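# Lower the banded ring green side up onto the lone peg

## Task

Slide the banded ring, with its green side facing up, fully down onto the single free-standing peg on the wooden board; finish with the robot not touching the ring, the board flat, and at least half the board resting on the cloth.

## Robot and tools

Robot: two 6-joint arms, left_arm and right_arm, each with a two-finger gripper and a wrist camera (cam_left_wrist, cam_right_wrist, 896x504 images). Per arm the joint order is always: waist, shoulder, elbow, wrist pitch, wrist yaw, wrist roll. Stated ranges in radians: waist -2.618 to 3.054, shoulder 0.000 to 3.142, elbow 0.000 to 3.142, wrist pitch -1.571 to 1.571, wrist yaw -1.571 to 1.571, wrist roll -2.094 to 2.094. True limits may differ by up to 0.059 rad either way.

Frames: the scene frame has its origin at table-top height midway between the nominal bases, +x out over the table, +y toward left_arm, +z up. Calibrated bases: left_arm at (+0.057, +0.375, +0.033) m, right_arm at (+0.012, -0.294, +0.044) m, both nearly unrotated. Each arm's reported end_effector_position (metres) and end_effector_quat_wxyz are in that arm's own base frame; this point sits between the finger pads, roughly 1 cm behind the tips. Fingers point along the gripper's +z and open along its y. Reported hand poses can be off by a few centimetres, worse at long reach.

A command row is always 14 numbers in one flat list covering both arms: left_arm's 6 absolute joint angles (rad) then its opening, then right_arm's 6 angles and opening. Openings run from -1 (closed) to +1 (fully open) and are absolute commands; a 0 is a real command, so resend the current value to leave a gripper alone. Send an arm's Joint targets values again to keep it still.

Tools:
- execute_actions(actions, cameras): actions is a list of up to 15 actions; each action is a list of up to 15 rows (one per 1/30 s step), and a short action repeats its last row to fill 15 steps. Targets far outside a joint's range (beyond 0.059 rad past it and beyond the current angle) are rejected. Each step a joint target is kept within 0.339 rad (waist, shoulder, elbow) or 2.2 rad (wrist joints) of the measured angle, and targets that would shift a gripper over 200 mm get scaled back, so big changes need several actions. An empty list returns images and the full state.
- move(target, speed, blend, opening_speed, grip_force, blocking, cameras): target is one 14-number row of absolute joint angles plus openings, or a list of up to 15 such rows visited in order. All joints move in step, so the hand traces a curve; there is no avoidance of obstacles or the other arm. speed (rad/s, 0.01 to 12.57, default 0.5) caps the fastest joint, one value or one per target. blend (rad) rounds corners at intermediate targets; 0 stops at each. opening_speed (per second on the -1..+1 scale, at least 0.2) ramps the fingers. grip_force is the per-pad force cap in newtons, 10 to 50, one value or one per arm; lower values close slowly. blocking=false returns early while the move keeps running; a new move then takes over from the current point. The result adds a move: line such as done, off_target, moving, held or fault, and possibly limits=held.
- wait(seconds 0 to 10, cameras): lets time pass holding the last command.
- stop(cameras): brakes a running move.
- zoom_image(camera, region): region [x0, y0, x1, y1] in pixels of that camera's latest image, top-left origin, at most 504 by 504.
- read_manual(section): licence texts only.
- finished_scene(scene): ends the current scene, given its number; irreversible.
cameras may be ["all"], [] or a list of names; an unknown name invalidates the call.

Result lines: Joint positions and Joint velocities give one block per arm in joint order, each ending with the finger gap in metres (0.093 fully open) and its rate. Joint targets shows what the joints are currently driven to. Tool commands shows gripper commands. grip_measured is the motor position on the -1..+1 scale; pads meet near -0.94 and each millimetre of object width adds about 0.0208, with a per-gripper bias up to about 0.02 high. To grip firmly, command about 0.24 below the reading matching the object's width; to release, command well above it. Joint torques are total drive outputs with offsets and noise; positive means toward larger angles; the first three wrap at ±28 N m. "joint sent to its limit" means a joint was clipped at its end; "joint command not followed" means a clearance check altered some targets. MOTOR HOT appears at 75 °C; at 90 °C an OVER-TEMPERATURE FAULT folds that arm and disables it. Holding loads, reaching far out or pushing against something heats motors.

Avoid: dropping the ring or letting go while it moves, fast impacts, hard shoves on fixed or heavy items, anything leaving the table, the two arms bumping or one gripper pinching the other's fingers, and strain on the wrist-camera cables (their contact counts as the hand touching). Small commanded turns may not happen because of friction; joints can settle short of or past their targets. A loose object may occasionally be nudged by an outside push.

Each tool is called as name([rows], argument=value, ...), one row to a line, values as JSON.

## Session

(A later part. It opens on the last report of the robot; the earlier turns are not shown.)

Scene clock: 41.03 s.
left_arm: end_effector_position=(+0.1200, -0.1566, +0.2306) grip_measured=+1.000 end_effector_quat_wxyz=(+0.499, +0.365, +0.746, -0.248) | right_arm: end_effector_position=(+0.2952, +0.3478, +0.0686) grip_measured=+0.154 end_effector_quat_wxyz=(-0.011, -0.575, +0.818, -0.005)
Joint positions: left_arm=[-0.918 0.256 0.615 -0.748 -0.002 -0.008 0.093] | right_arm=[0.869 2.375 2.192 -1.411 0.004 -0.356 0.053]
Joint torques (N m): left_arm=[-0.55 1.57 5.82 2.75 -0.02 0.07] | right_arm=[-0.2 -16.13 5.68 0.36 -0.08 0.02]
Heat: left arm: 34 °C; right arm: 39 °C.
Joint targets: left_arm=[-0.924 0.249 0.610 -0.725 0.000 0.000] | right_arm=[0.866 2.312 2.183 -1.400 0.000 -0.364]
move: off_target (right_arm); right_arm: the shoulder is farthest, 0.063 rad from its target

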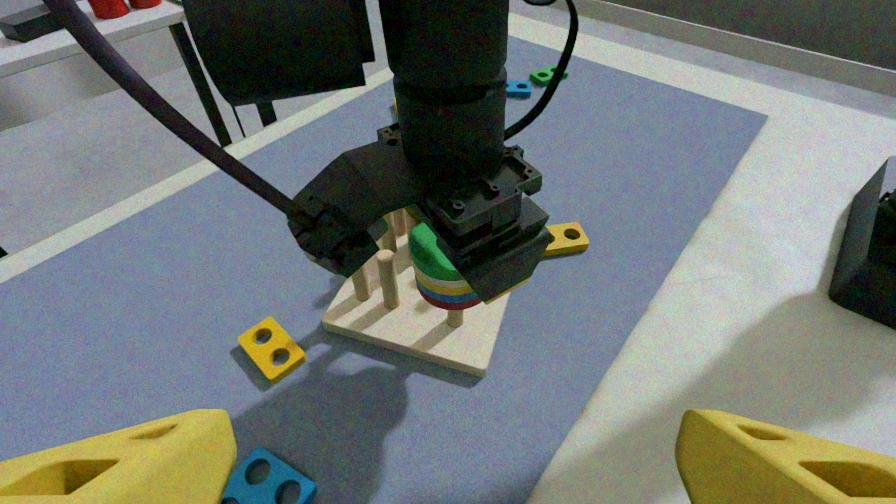

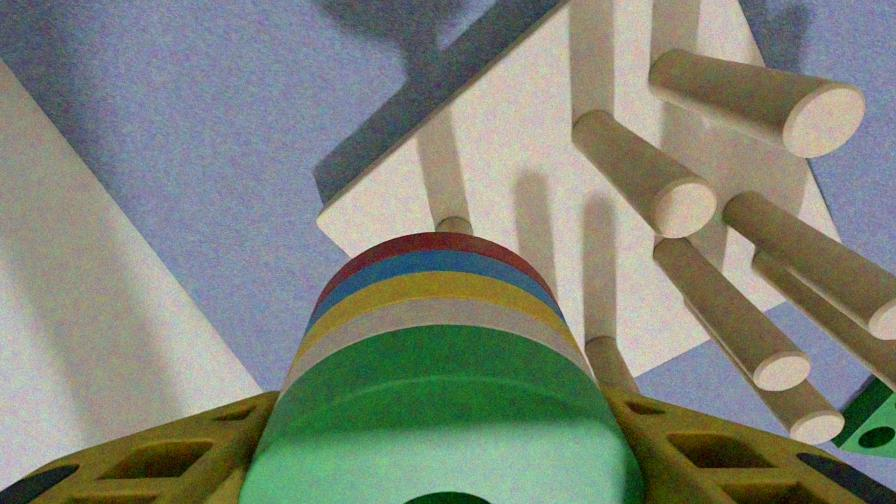

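move(target=[-0.924,0.249,0.61,-0.725,0,0,1,0.86,2.35,2.183,-1.39,0,-0.364,0.1], cameras=["all"], speed=0.15)

zoom_image(camera="cam_left_wrist", region=[380, 200, 520, 360])

Scene clock: 42.23 s.
left_arm: end_effector_position=(+0.1200, -0.1566, +0.2306) grip_measured=+1.000 end_effector_quat_wxyz=(+0.499, +0.365, +0.746, -0.248) | right_arm: end_effector_position=(+0.2974, +0.3491, +0.0686) grip_measured=+0.154 end_effector_quat_wxyz=(-0.006, -0.574, +0.819, -0.004)
Joint positions: left_arm=[-0.918 0.256 0.615 -0.748 -0.002 -0.008 0.093] | right_arm=[0.867 2.375 2.192 -1.401 0.004 -0.356 0.053]
Joint torques (N m): left_arm=[-0.31 1.65 5.68 2.76 -0.05 0.08] | right_arm=[-0.51 -13 5.67 0.38 -0.08 0.01]
Heat: left arm: 34 °C; right arm: 40 °C.
Joint targets: left_arm=[-0.924 0.249 0.610 -0.725 0.000 0.000] | right_arm=[0.860 2.350 2.183 -1.390 0.000 -0.364]
move: done

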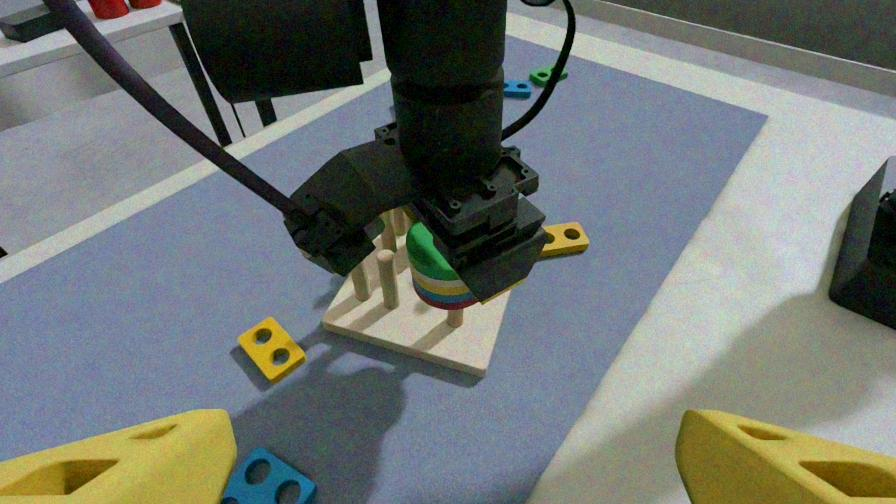

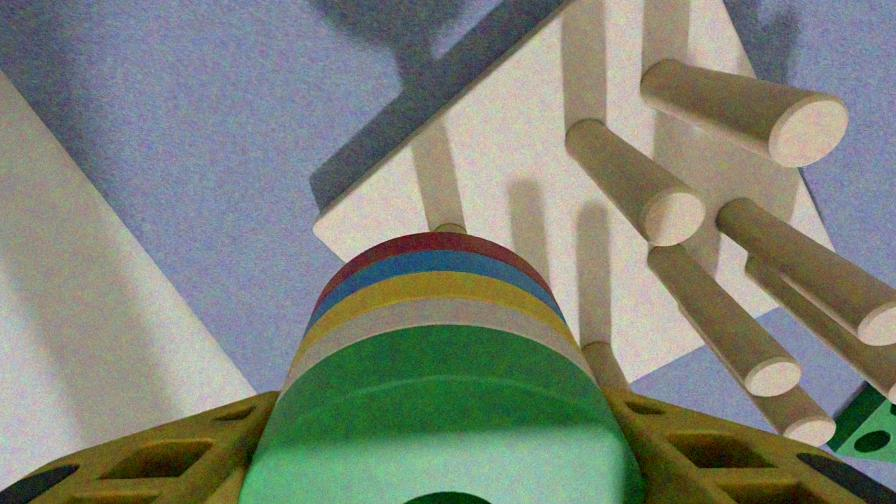

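Scaled by 3.150 from the camera's 896x504 image, which has a finer 1280x720 frame.

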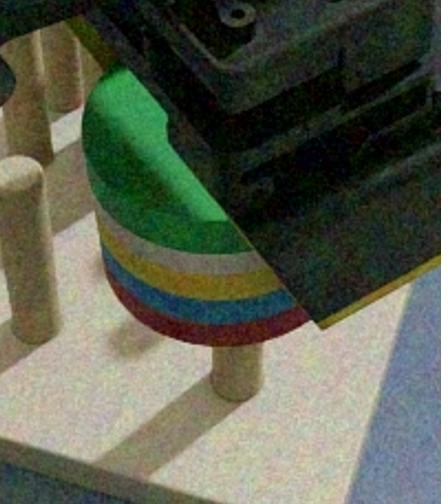

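move(target=[-0.924,0.249,0.61,-0.725,0,0,1,0.86,2.36,2.133,-1.337,0,-0.364,0.1], cameras=["all"], speed=0.08)

zoom_image(camera="cam_left_wrist", region=[380, 200, 520, 360])

Scene clock: 43.53 s.
left_arm: end_effector_position=(+0.1200, -0.1566, +0.2306) grip_measured=+1.000 end_effector_quat_wxyz=(+0.499, +0.365, +0.746, -0.248) | right_arm: end_effector_position=(+0.2975, +0.3486, +0.0635) grip_measured=+0.154 end_effector_quat_wxyz=(-0.005, -0.574, +0.819, -0.004)
Joint positions: left_arm=[-0.918 0.256 0.615 -0.748 -0.002 -0.008 0.093] | right_arm=[0.866 2.369 2.161 -1.375 0.004 -0.356 0.053]
Joint torques (N m): left_arm=[-0.34 1.58 5.81 2.76 -0.04 0.1] | right_arm=[-0.49 -11.62 3.81 0.7 -0.08 0.02]
Heat: left arm: 34 °C; right arm: 41 °C.
Joint targets: left_arm=[-0.924 0.249 0.610 -0.725 0.000 0.000] | right_arm=[0.860 2.360 2.133 -1.337 0.000 -0.364]
move: off_target (right_arm); right_arm: the wrist pitch is farthest, 0.038 rad from its target

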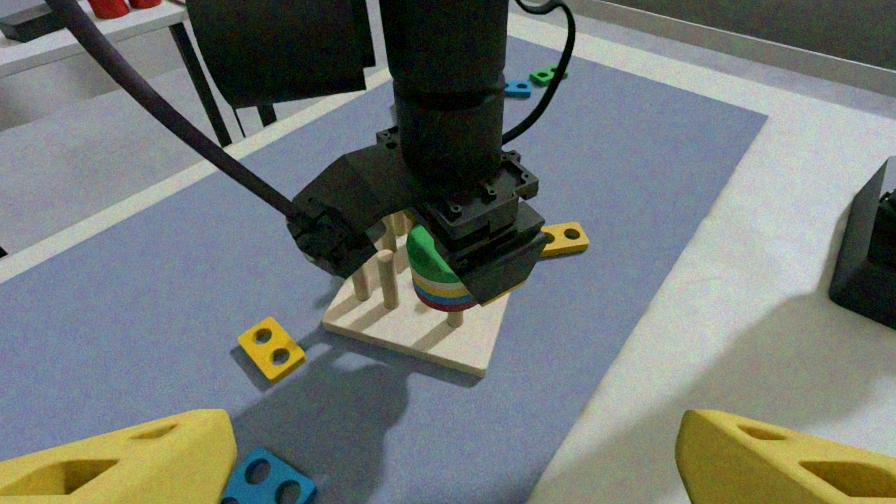

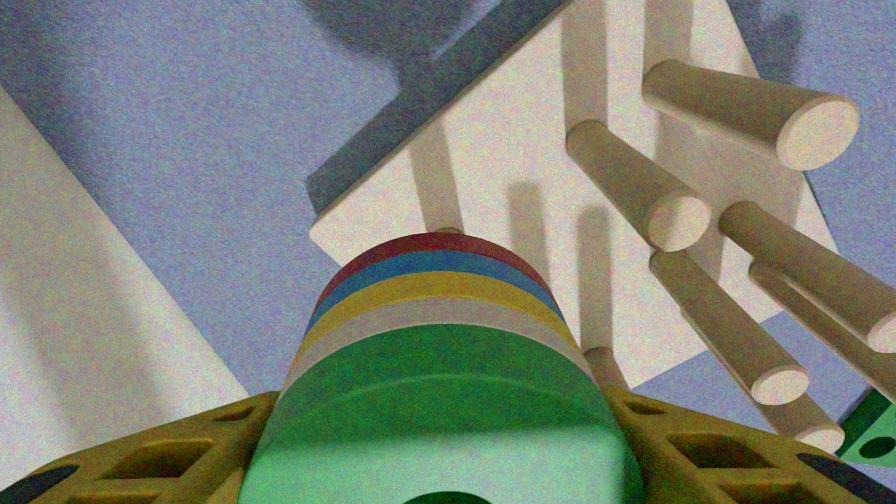

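Scaled by 3.150 from the camera's 896x504 image, which has a finer 1280x720 frame.

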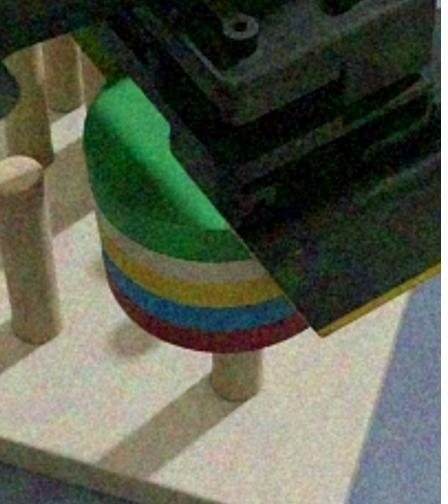

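move(target=[-0.924,0.249,0.61,-0.725,0,0,1,0.85,2.355,2.235,-1.405,0,-0.364,0.1], cameras=["all"], speed=0.15)

zoom_image(camera="cam_left_wrist", region=[380, 200, 520, 360])

Scene clock: 45.43 s.
left_arm: end_effector_position=(+0.1200, -0.1566, +0.2306) grip_measured=+1.000 end_effector_quat_wxyz=(+0.499, +0.365, +0.746, -0.248) | right_arm: end_effector_position=(+0.3033, +0.3475, +0.0735) grip_measured=+0.154 end_effector_quat_wxyz=(+0.002, -0.569, +0.822, -0.002)
Joint positions: left_arm=[-0.918 0.256 0.615 -0.748 -0.002 -0.008 0.093] | right_arm=[0.855 2.369 2.2 -1.4 0.004 -0.356 0.053]
Joint torques (N m): left_arm=[-0.32 1.55 5.71 2.67 -0.08 0.14] | right_arm=[-0.4 -12.07 9.85 0.22 -0.08 0.02]
Heat: left arm: 34 °C; right arm: 41 °C.
Joint targets: left_arm=[-0.924 0.249 0.610 -0.725 0.000 0.000] | right_arm=[0.850 2.355 2.235 -1.405 0.000 -0.364]
move: done

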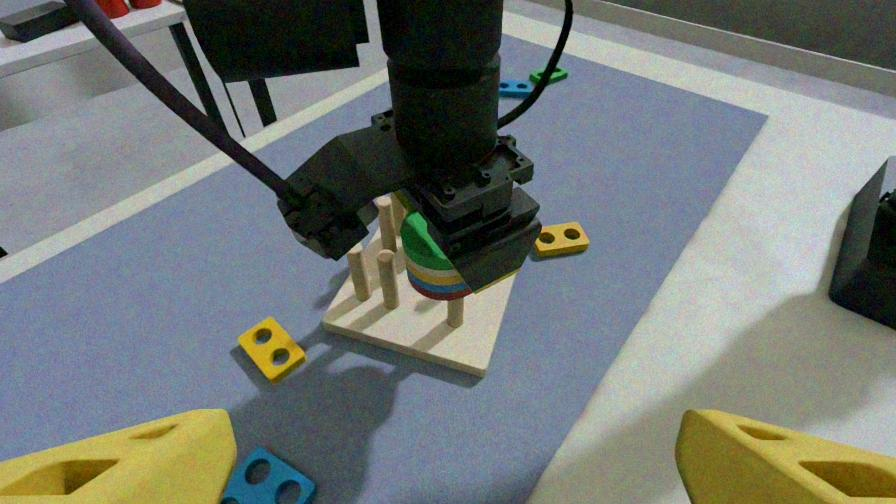

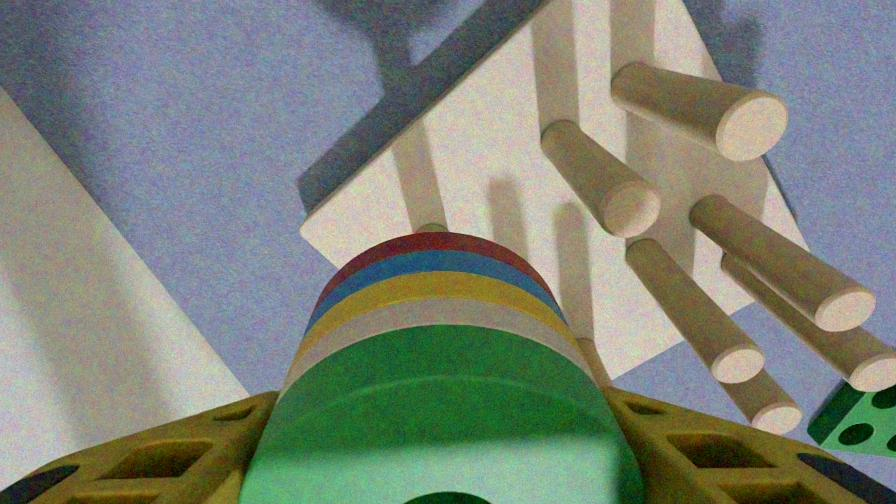

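Scaled by 3.150 from the camera's 896x504 image, which has a finer 1280x720 frame.

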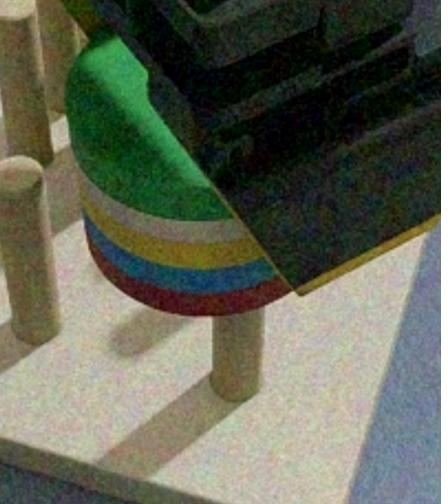

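move(target=[-0.924,0.249,0.61,-0.725,0,0,1,0.85,2.275,2.225,-1.4,0,-0.364,0.1], speed=0.1)

Scene clock: 47.93 s.
left_arm: end_effector_position=(+0.1200, -0.1566, +0.2306) grip_measured=+1.000 end_effector_quat_wxyz=(+0.499, +0.365, +0.746, -0.248) | right_arm: end_effector_position=(+0.3039, +0.3483, +0.0892) grip_measured=+0.154 end_effector_quat_wxyz=(+0.019, -0.569, +0.822, +0.003)
Joint positions: left_arm=[-0.918 0.256 0.615 -0.748 -0.002 -0.008 0.093] | right_arm=[0.855 2.333 2.2 -1.4 0.004 -0.356 0.053]
Joint torques (N m): left_arm=[-0.5 1.51 5.75 2.77 -0.03 0.11] | right_arm=[-0.38 -15.62 8.94 0.36 -0.08 0.03]
Heat: left arm: 34 °C; right arm: 43 °C.
Joint targets: left_arm=[-0.924 0.249 0.610 -0.725 0.000 0.000] | right_arm=[0.850 2.275 2.225 -1.400 0.000 -0.364]
move: off_target (right_arm); right_arm: the shoulder is farthest, 0.058 rad from its target

move(target=[-0.924,0.249,0.61,-0.725,0,0,1,0.848,2.355,2.14,-1.362,0,-0.364,0.1], cameras=["all"], speed=0.15)

zoom_image(camera="cam_left_wrist", region=[380, 200, 520, 360])

Scene clock: 49.30 s.
left_arm: end_effector_position=(+0.1200, -0.1566, +0.2306) grip_measured=+1.000 end_effector_quat_wxyz=(+0.499, +0.365, +0.746, -0.248) | right_arm: end_effector_position=(+0.3003, +0.3441, +0.0723) grip_measured=+0.154 end_effector_quat_wxyz=(+0.002, -0.569, +0.822, -0.002)
Joint positions: left_arm=[-0.918 0.256 0.615 -0.748 -0.002 -0.008 0.093] | right_arm=[0.855 2.341 2.148 -1.374 0.004 -0.356 0.053]
Joint torques (N m): left_arm=[-0.57 1.43 5.63 2.73 -0.04 0.09] | right_arm=[-0.58 -9.63 5.78 0.4 -0.08 0.03]
Heat: left arm: 34 °C; right arm: 43 °C.
Joint targets: left_arm=[-0.924 0.249 0.610 -0.725 0.000 0.000] | right_arm=[0.848 2.355 2.140 -1.362 0.000 -0.364]
move: done

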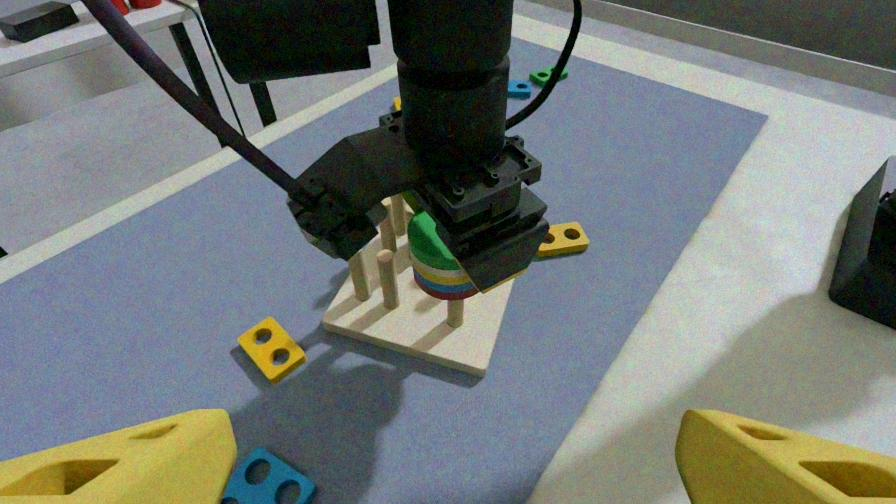

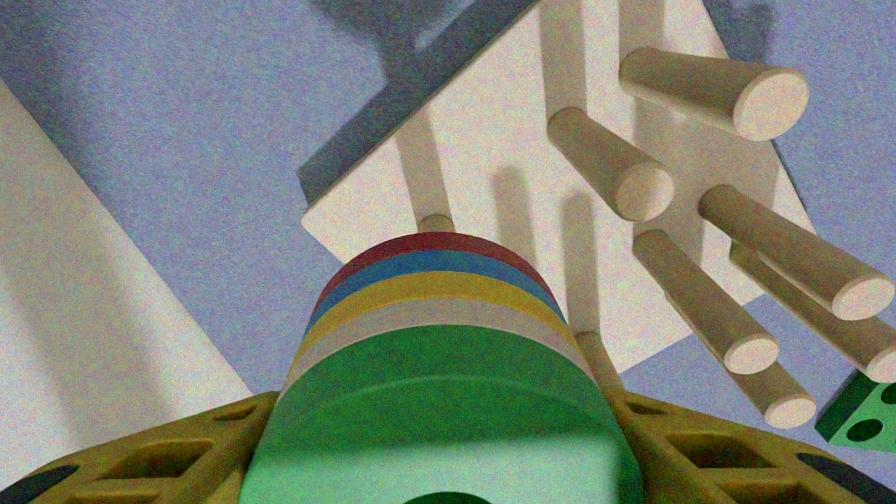

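Scaled by 3.150 from the camera's 896x504 image, which has a finer 1280x720 frame.

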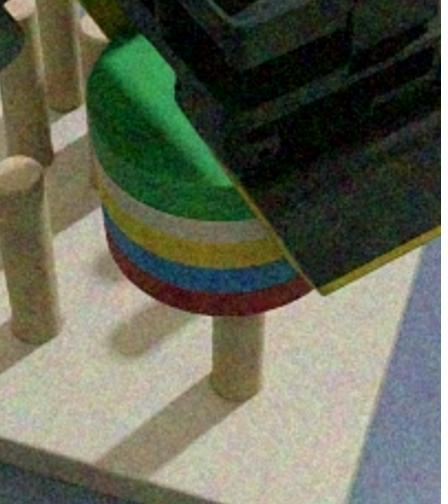

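move(target=[-0.924,0.249,0.61,-0.725,0,0,1,0.848,2.352,2.084,-1.306,0,-0.364,0.1], cameras=["all"], speed=0.08)

zoom_image(camera="cam_left_wrist", region=[380, 200, 520, 360])

Scene clock: 50.60 s.
left_arm: end_effector_position=(+0.1200, -0.1566, +0.2306) grip_measured=+1.000 end_effector_quat_wxyz=(+0.499, +0.365, +0.746, -0.248) | right_arm: end_effector_position=(+0.2994, +0.3431, +0.0583) grip_measured=+0.154 end_effector_quat_wxyz=(-0.001, -0.569, +0.822, -0.002)
Joint positions: left_arm=[-0.918 0.256 0.615 -0.748 -0.002 -0.008 0.093] | right_arm=[0.855 2.341 2.092 -1.325 0.004 -0.356 0.053]
Joint torques (N m): left_arm=[-0.36 1.55 5.59 2.74 -0.1 0.09] | right_arm=[-0.58 -9.89 5.75 0.5 -0.08 0.02]
Heat: left arm: 34 °C; right arm: 43 °C.
Joint targets: left_arm=[-0.924 0.249 0.610 -0.725 0.000 0.000] | right_arm=[0.848 2.352 2.084 -1.306 0.000 -0.364]
move: done

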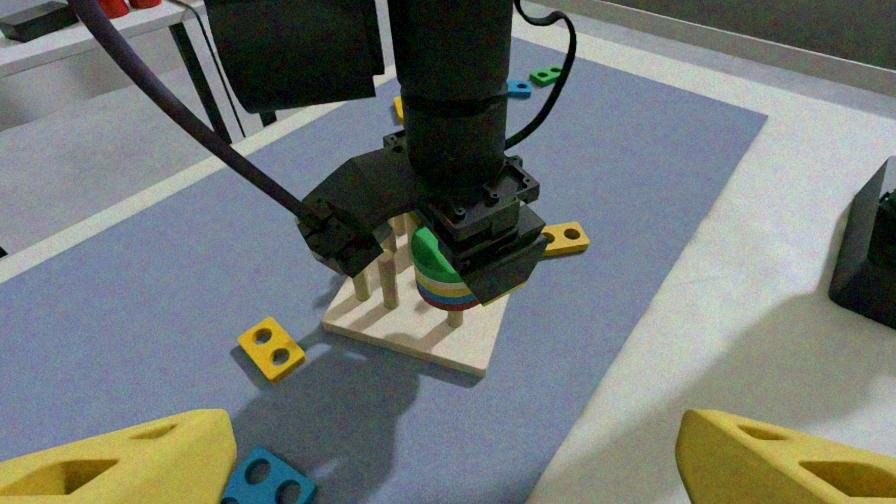

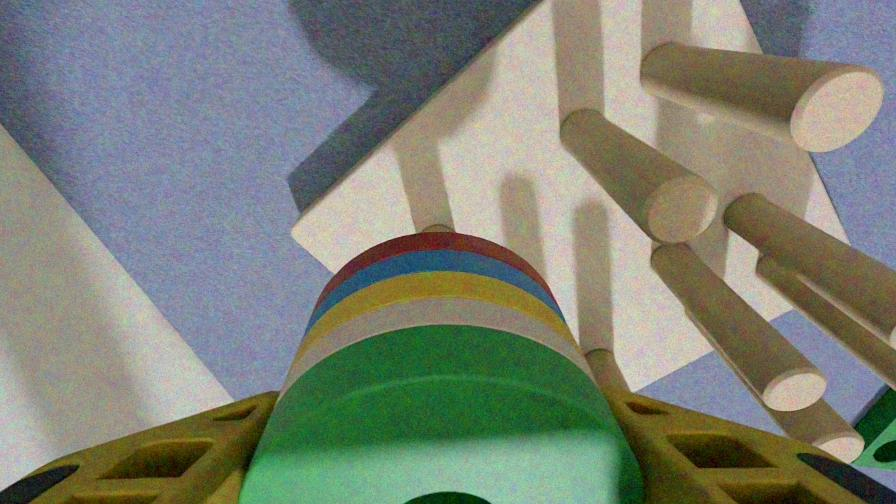

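Scaled by 3.150 from the camera's 896x504 image, which has a finer 1280x720 frame.

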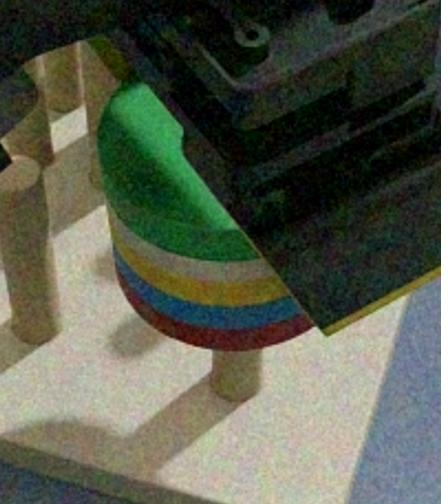

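move(target=[-0.924,0.249,0.61,-0.725,0,0,1,0.848,2.36,2.04,-1.25,0,-0.364,0.1], cameras=["all"], speed=0.08)

zoom_image(camera="cam_left_wrist", region=[380, 200, 520, 360])

Scene clock: 51.83 s.
left_arm: end_effector_position=(+0.1200, -0.1566, +0.2306) grip_measured=+1.000 end_effector_quat_wxyz=(+0.499, +0.365, +0.746, -0.248) | right_arm: end_effector_position=(+0.2994, +0.3431, +0.0471) grip_measured=+0.154 end_effector_quat_wxyz=(+0.000, -0.569, +0.822, -0.002)
Joint positions: left_arm=[-0.918 0.256 0.615 -0.748 -0.002 -0.008 0.093] | right_arm=[0.855 2.341 2.048 -1.279 0.004 -0.356 0.053]
Joint torques (N m): left_arm=[-0.5 1.73 5.65 2.75 -0.05 0.17] | right_arm=[-0.58 -9.21 5.79 0.61 -0.09 0.02]
Heat: left arm: 34 °C; right arm: 43 °C.
Joint targets: left_arm=[-0.924 0.249 0.610 -0.725 0.000 0.000] | right_arm=[0.848 2.360 2.040 -1.250 0.000 -0.364]
move: done

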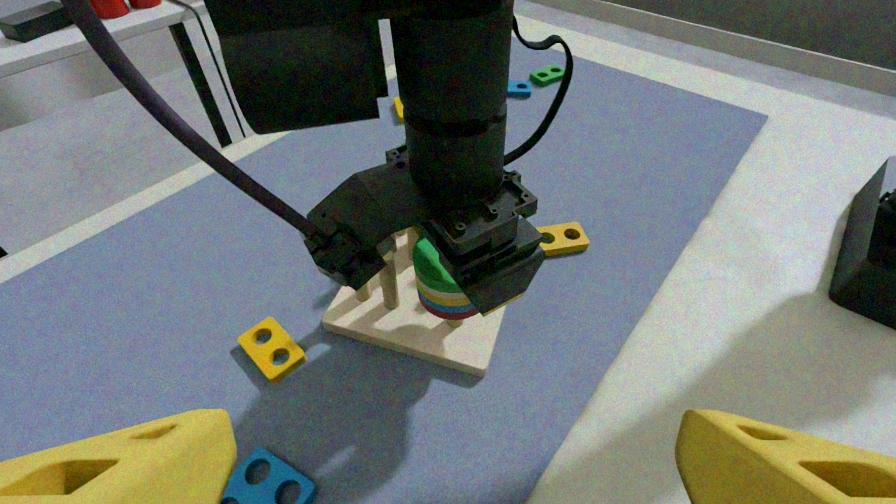

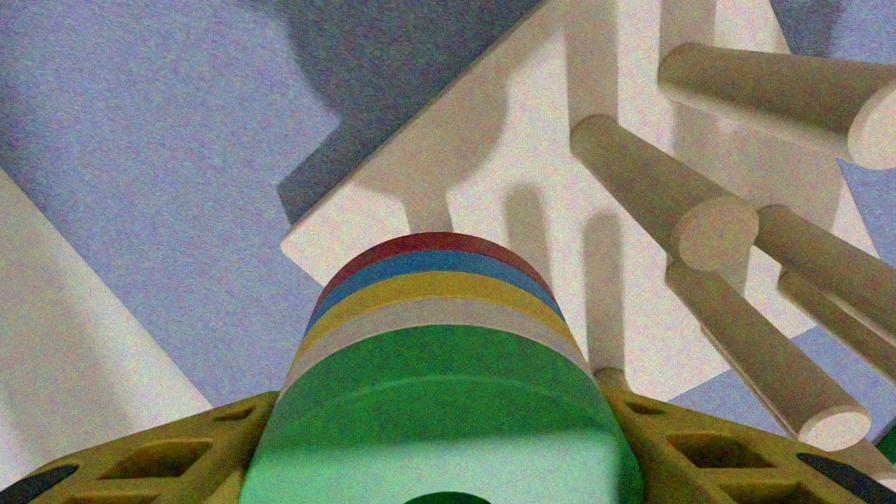

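Scaled by 3.150 from the camera's 896x504 image, which has a finer 1280x720 frame.

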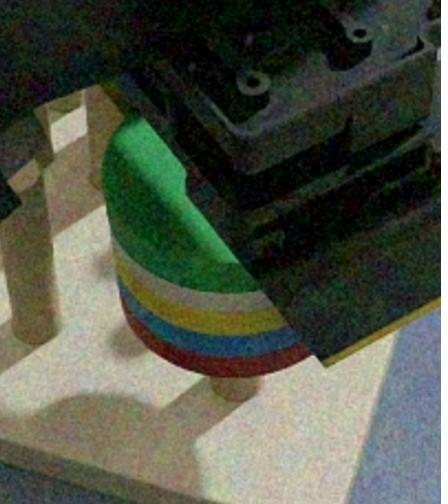

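move([
  [-0.924,0.249,0.61,-0.725,0,0,1,0.848,2.368,1.992,-1.2,0,-0.364,0.1],
  [-0.924,0.249,0.61,-0.725,0,0,1,0.848,2.379,1.945,-1.137,0,-0.364,0.1],
], cameras=["all"], blend=0.02, speed=0.08)

zoom_image(camera="cam_left_wrist", region=[380, 200, 520, 360])

Scene clock: 54.23 s.
left_arm: end_effector_position=(+0.1200, -0.1566, +0.2306) grip_measured=+1.000 end_effector_quat_wxyz=(+0.499, +0.365, +0.746, -0.248) | right_arm: end_effector_position=(+0.2991, +0.3427, +0.0133) grip_measured=+0.154 end_effector_quat_wxyz=(-0.003, -0.569, +0.822, -0.003)
Joint positions: left_arm=[-0.918 0.256 0.615 -0.748 -0.002 -0.008 0.093] | right_arm=[0.855 2.364 1.952 -1.166 0.004 -0.356 0.053]
Joint torques (N m): left_arm=[-0.36 1.55 5.75 2.69 -0.07 0.1] | right_arm=[-0.55 -9.51 5.82 0.6 -0.08 0.02]
Heat: left arm: 35 °C; right arm: 44 °C.
Joint targets: left_arm=[-0.924 0.249 0.610 -0.725 0.000 0.000] | right_arm=[0.848 2.379 1.945 -1.137 0.000 -0.364]
move: done

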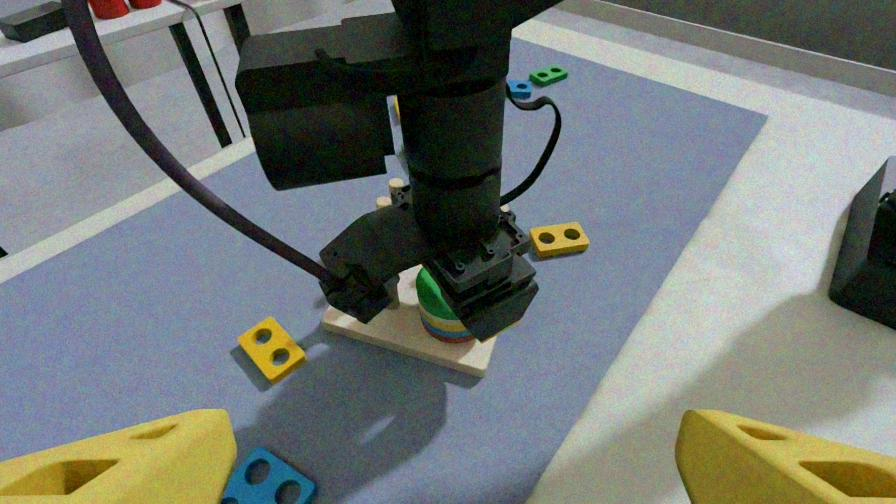

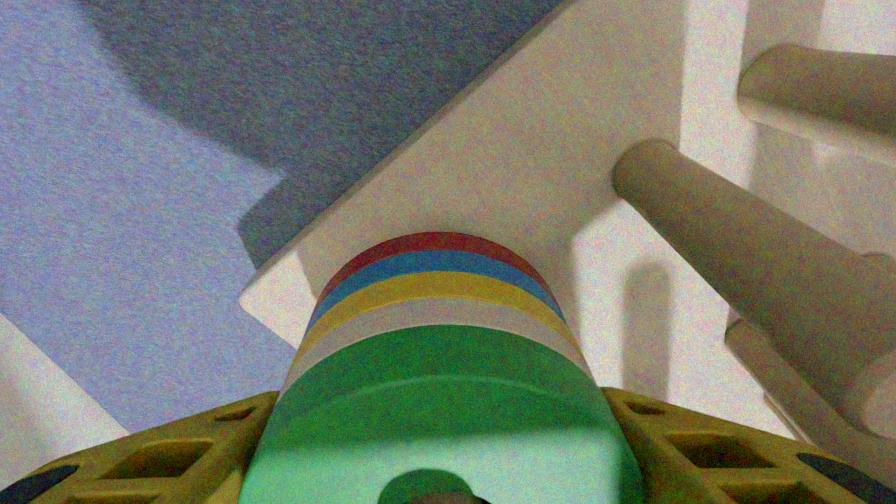

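Scaled by 3.150 from the camera's 896x504 image, which has a finer 1280x720 frame.

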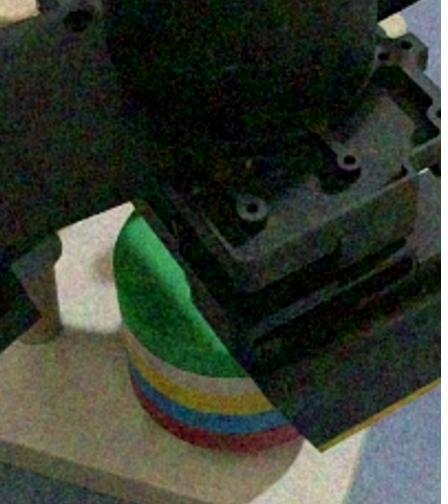

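move(target=[-0.924,0.249,0.61,-0.725,0,0,1,0.848,2.386,1.897,-1.085,0,-0.364,0.1], cameras=["all"], speed=0.06)

zoom_image(camera="cam_left_wrist", region=[380, 200, 520, 360])

Scene clock: 55.53 s.
left_arm: end_effector_position=(+0.1200, -0.1566, +0.2306) grip_measured=+1.000 end_effector_quat_wxyz=(+0.499, +0.365, +0.746, -0.248) | right_arm: end_effector_position=(+0.3000, +0.3438, +0.0025) grip_measured=+0.154 end_effector_quat_wxyz=(+0.003, -0.569, +0.822, -0.001)
Joint positions: left_arm=[-0.918 0.256 0.615 -0.748 -0.002 -0.008 0.093] | right_arm=[0.855 2.366 1.913 -1.112 0.004 -0.356 0.053]
Joint torques (N m): left_arm=[-0.5 1.46 5.9 2.73 -0.03 0.09] | right_arm=[-0.53 -9.11 4.96 0.6 -0.07 0.02]
Heat: left arm: 35 °C; right arm: 44 °C.
Joint targets: left_arm=[-0.924 0.249 0.610 -0.725 0.000 0.000] | right_arm=[0.848 2.386 1.897 -1.085 0.000 -0.364]
move: done

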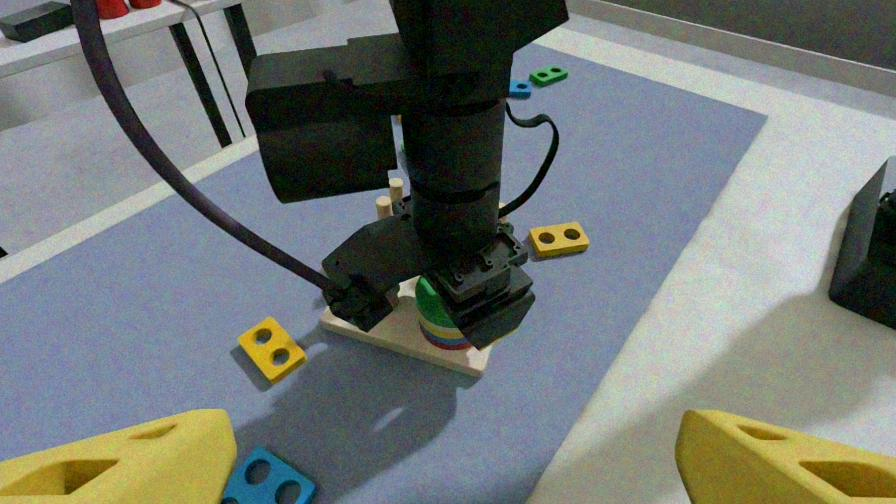

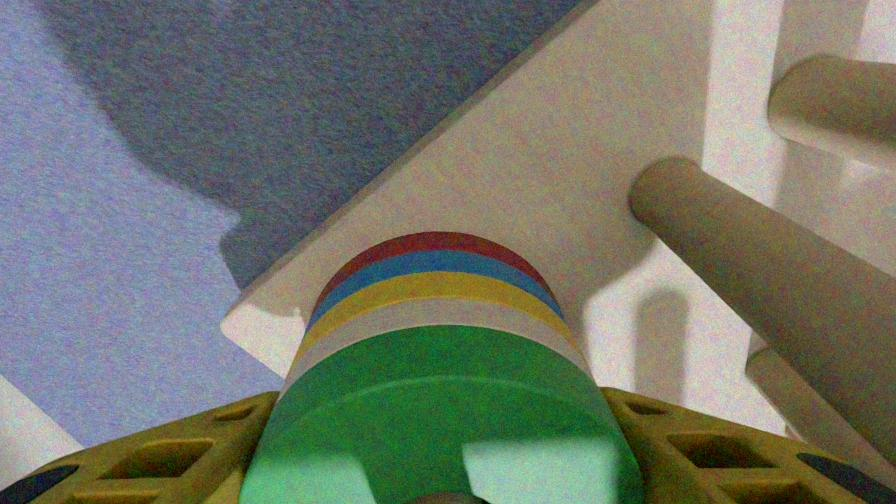

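Scaled by 3.150 from the camera's 896x504 image, which has a finer 1280x720 frame.

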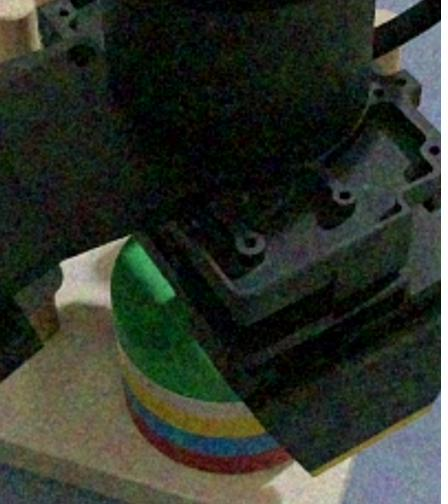

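move(target=[-0.924,0.249,0.61,-0.725,0,0,1,0.85,2.38,1.905,-1.1,0,-0.364,0.7], cameras=["all"], opening_speed=0.4)

Scene clock: 57.37 s.
left_arm: end_effector_position=(+0.1200, -0.1566, +0.2306) grip_measured=+1.000 end_effector_quat_wxyz=(+0.499, +0.365, +0.746, -0.248) | right_arm: end_effector_position=(+0.3000, +0.3438, +0.0025) grip_measured=+0.699 end_effector_quat_wxyz=(+0.003, -0.569, +0.822, -0.001)
Joint positions: left_arm=[-0.918 0.256 0.615 -0.748 -0.002 -0.008 0.093] | right_arm=[0.855 2.366 1.913 -1.112 0.004 -0.356 0.079]
Joint torques (N m): left_arm=[-0.58 1.44 5.87 2.73 -0.05 0.13] | right_arm=[-0.38 -9.65 5.71 0.43 -0.07 0.02]
Heat: left arm: 35 °C; right arm: 44 °C.
Joint targets: left_arm=[-0.924 0.249 0.610 -0.725 0.000 0.000] | right_arm=[0.850 2.380 1.905 -1.100 0.000 -0.364]
move: done

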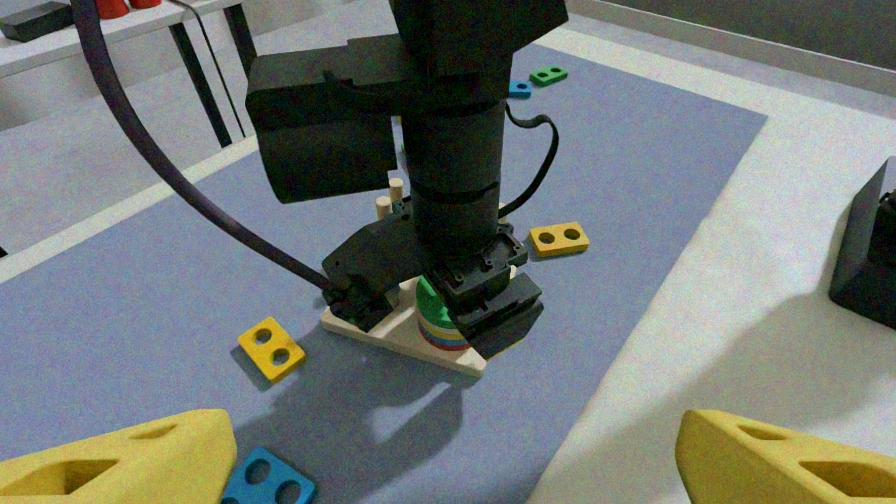

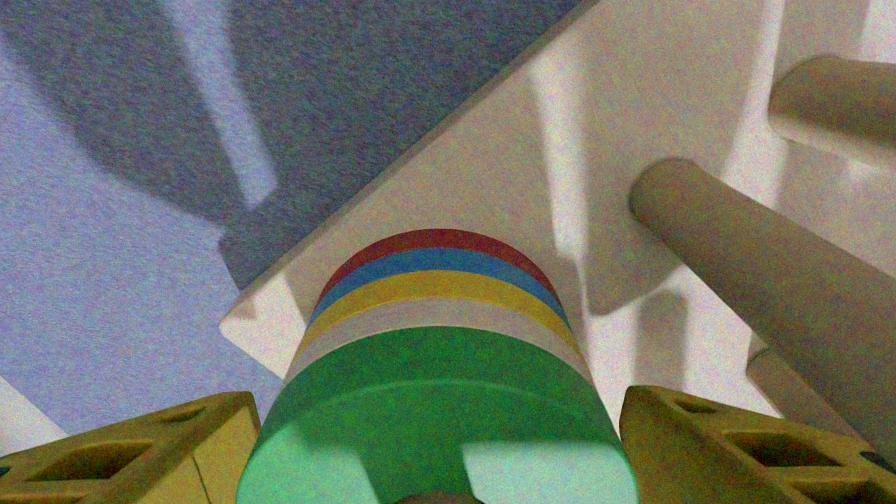

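move([
  [-0.924,0.249,0.61,-0.725,0,0,1,0.85,2.35,1.99,-1.158,0,-0.364,0.7],
  [-0.924,0.249,0.61,-0.725,0,0,1,0.85,2.342,2.087,-1.28,0,-0.364,0.7],
  [-0.924,0.249,0.61,-0.725,0,0,1,0.85,2.342,2.187,-1.374,0,-0.364,0.7],
  [-0.924,0.249,0.61,-0.725,0,0,1,0.85,2.35,2.37,-1.54,0,-0.364,0.7],
], cameras=["all"], blend=0.03, speed=0.15)

zoom_image(camera="cam_left_wrist", region=[380, 200, 520, 380])

Scene clock: 61.53 s.
left_arm: end_effector_position=(+0.1200, -0.1566, +0.2306) grip_measured=+1.000 end_effector_quat_wxyz=(+0.499, +0.365, +0.746, -0.248) | right_arm: end_effector_position=(+0.3004, +0.3442, +0.1088) grip_measured=+0.699 end_effector_quat_wxyz=(+0.004, -0.569, +0.822, -0.001)
Joint positions: left_arm=[-0.918 0.256 0.615 -0.748 -0.002 -0.008 0.093] | right_arm=[0.855 2.366 2.337 -1.535 0.004 -0.356 0.079]
Joint torques (N m): left_arm=[-0.36 1.65 5.61 2.7 -0.03 0.1] | right_arm=[-0.36 -12.11 9.52 0.22 -0.07 0.03]
Heat: left arm: 35 °C; right arm: 44 °C.
Joint targets: left_arm=[-0.924 0.249 0.610 -0.725 0.000 0.000] | right_arm=[0.850 2.350 2.370 -1.540 0.000 -0.364]
move: done

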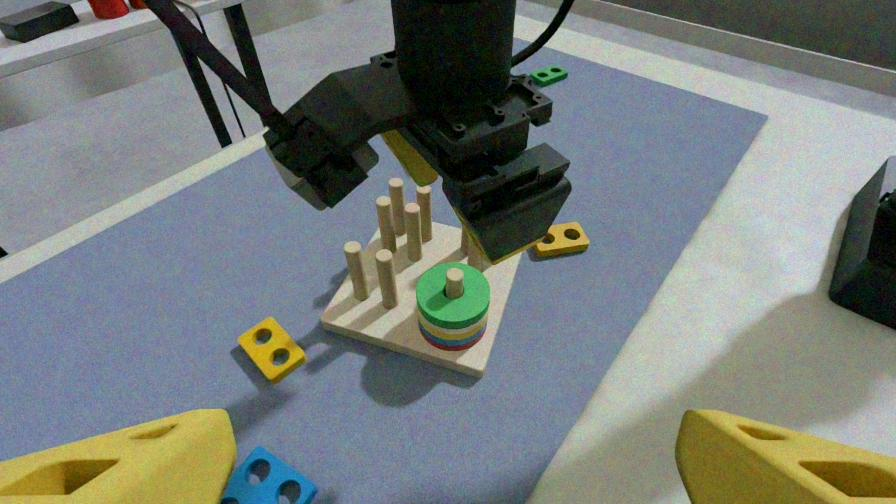

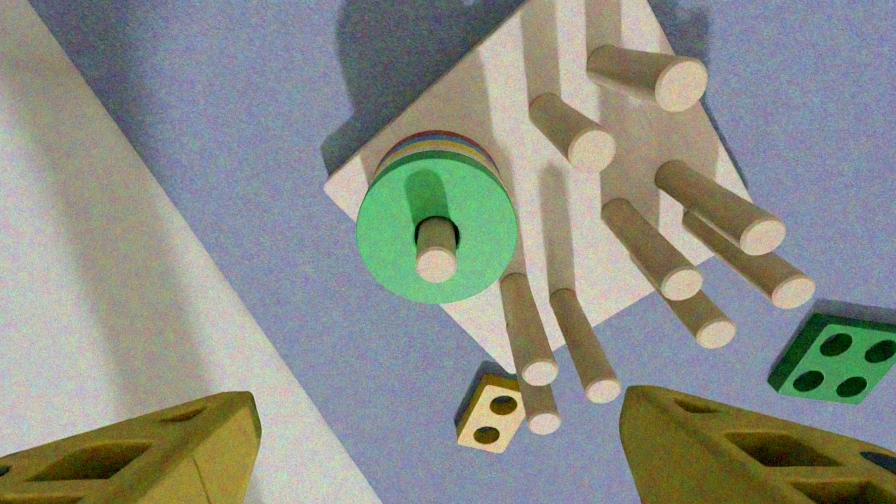

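Scaled by 2.800 from the camera's 896x504 image, which has a finer 1280x720 frame.

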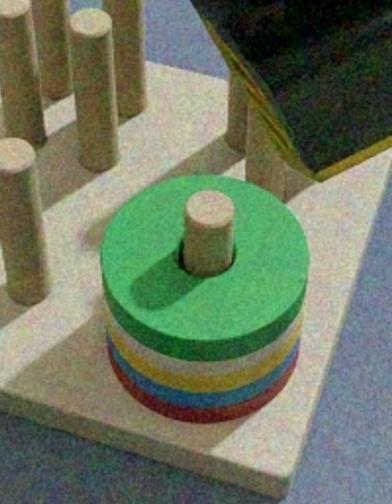

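Seated.

finished_scene(scene=1)

The scene is finished: the task was done.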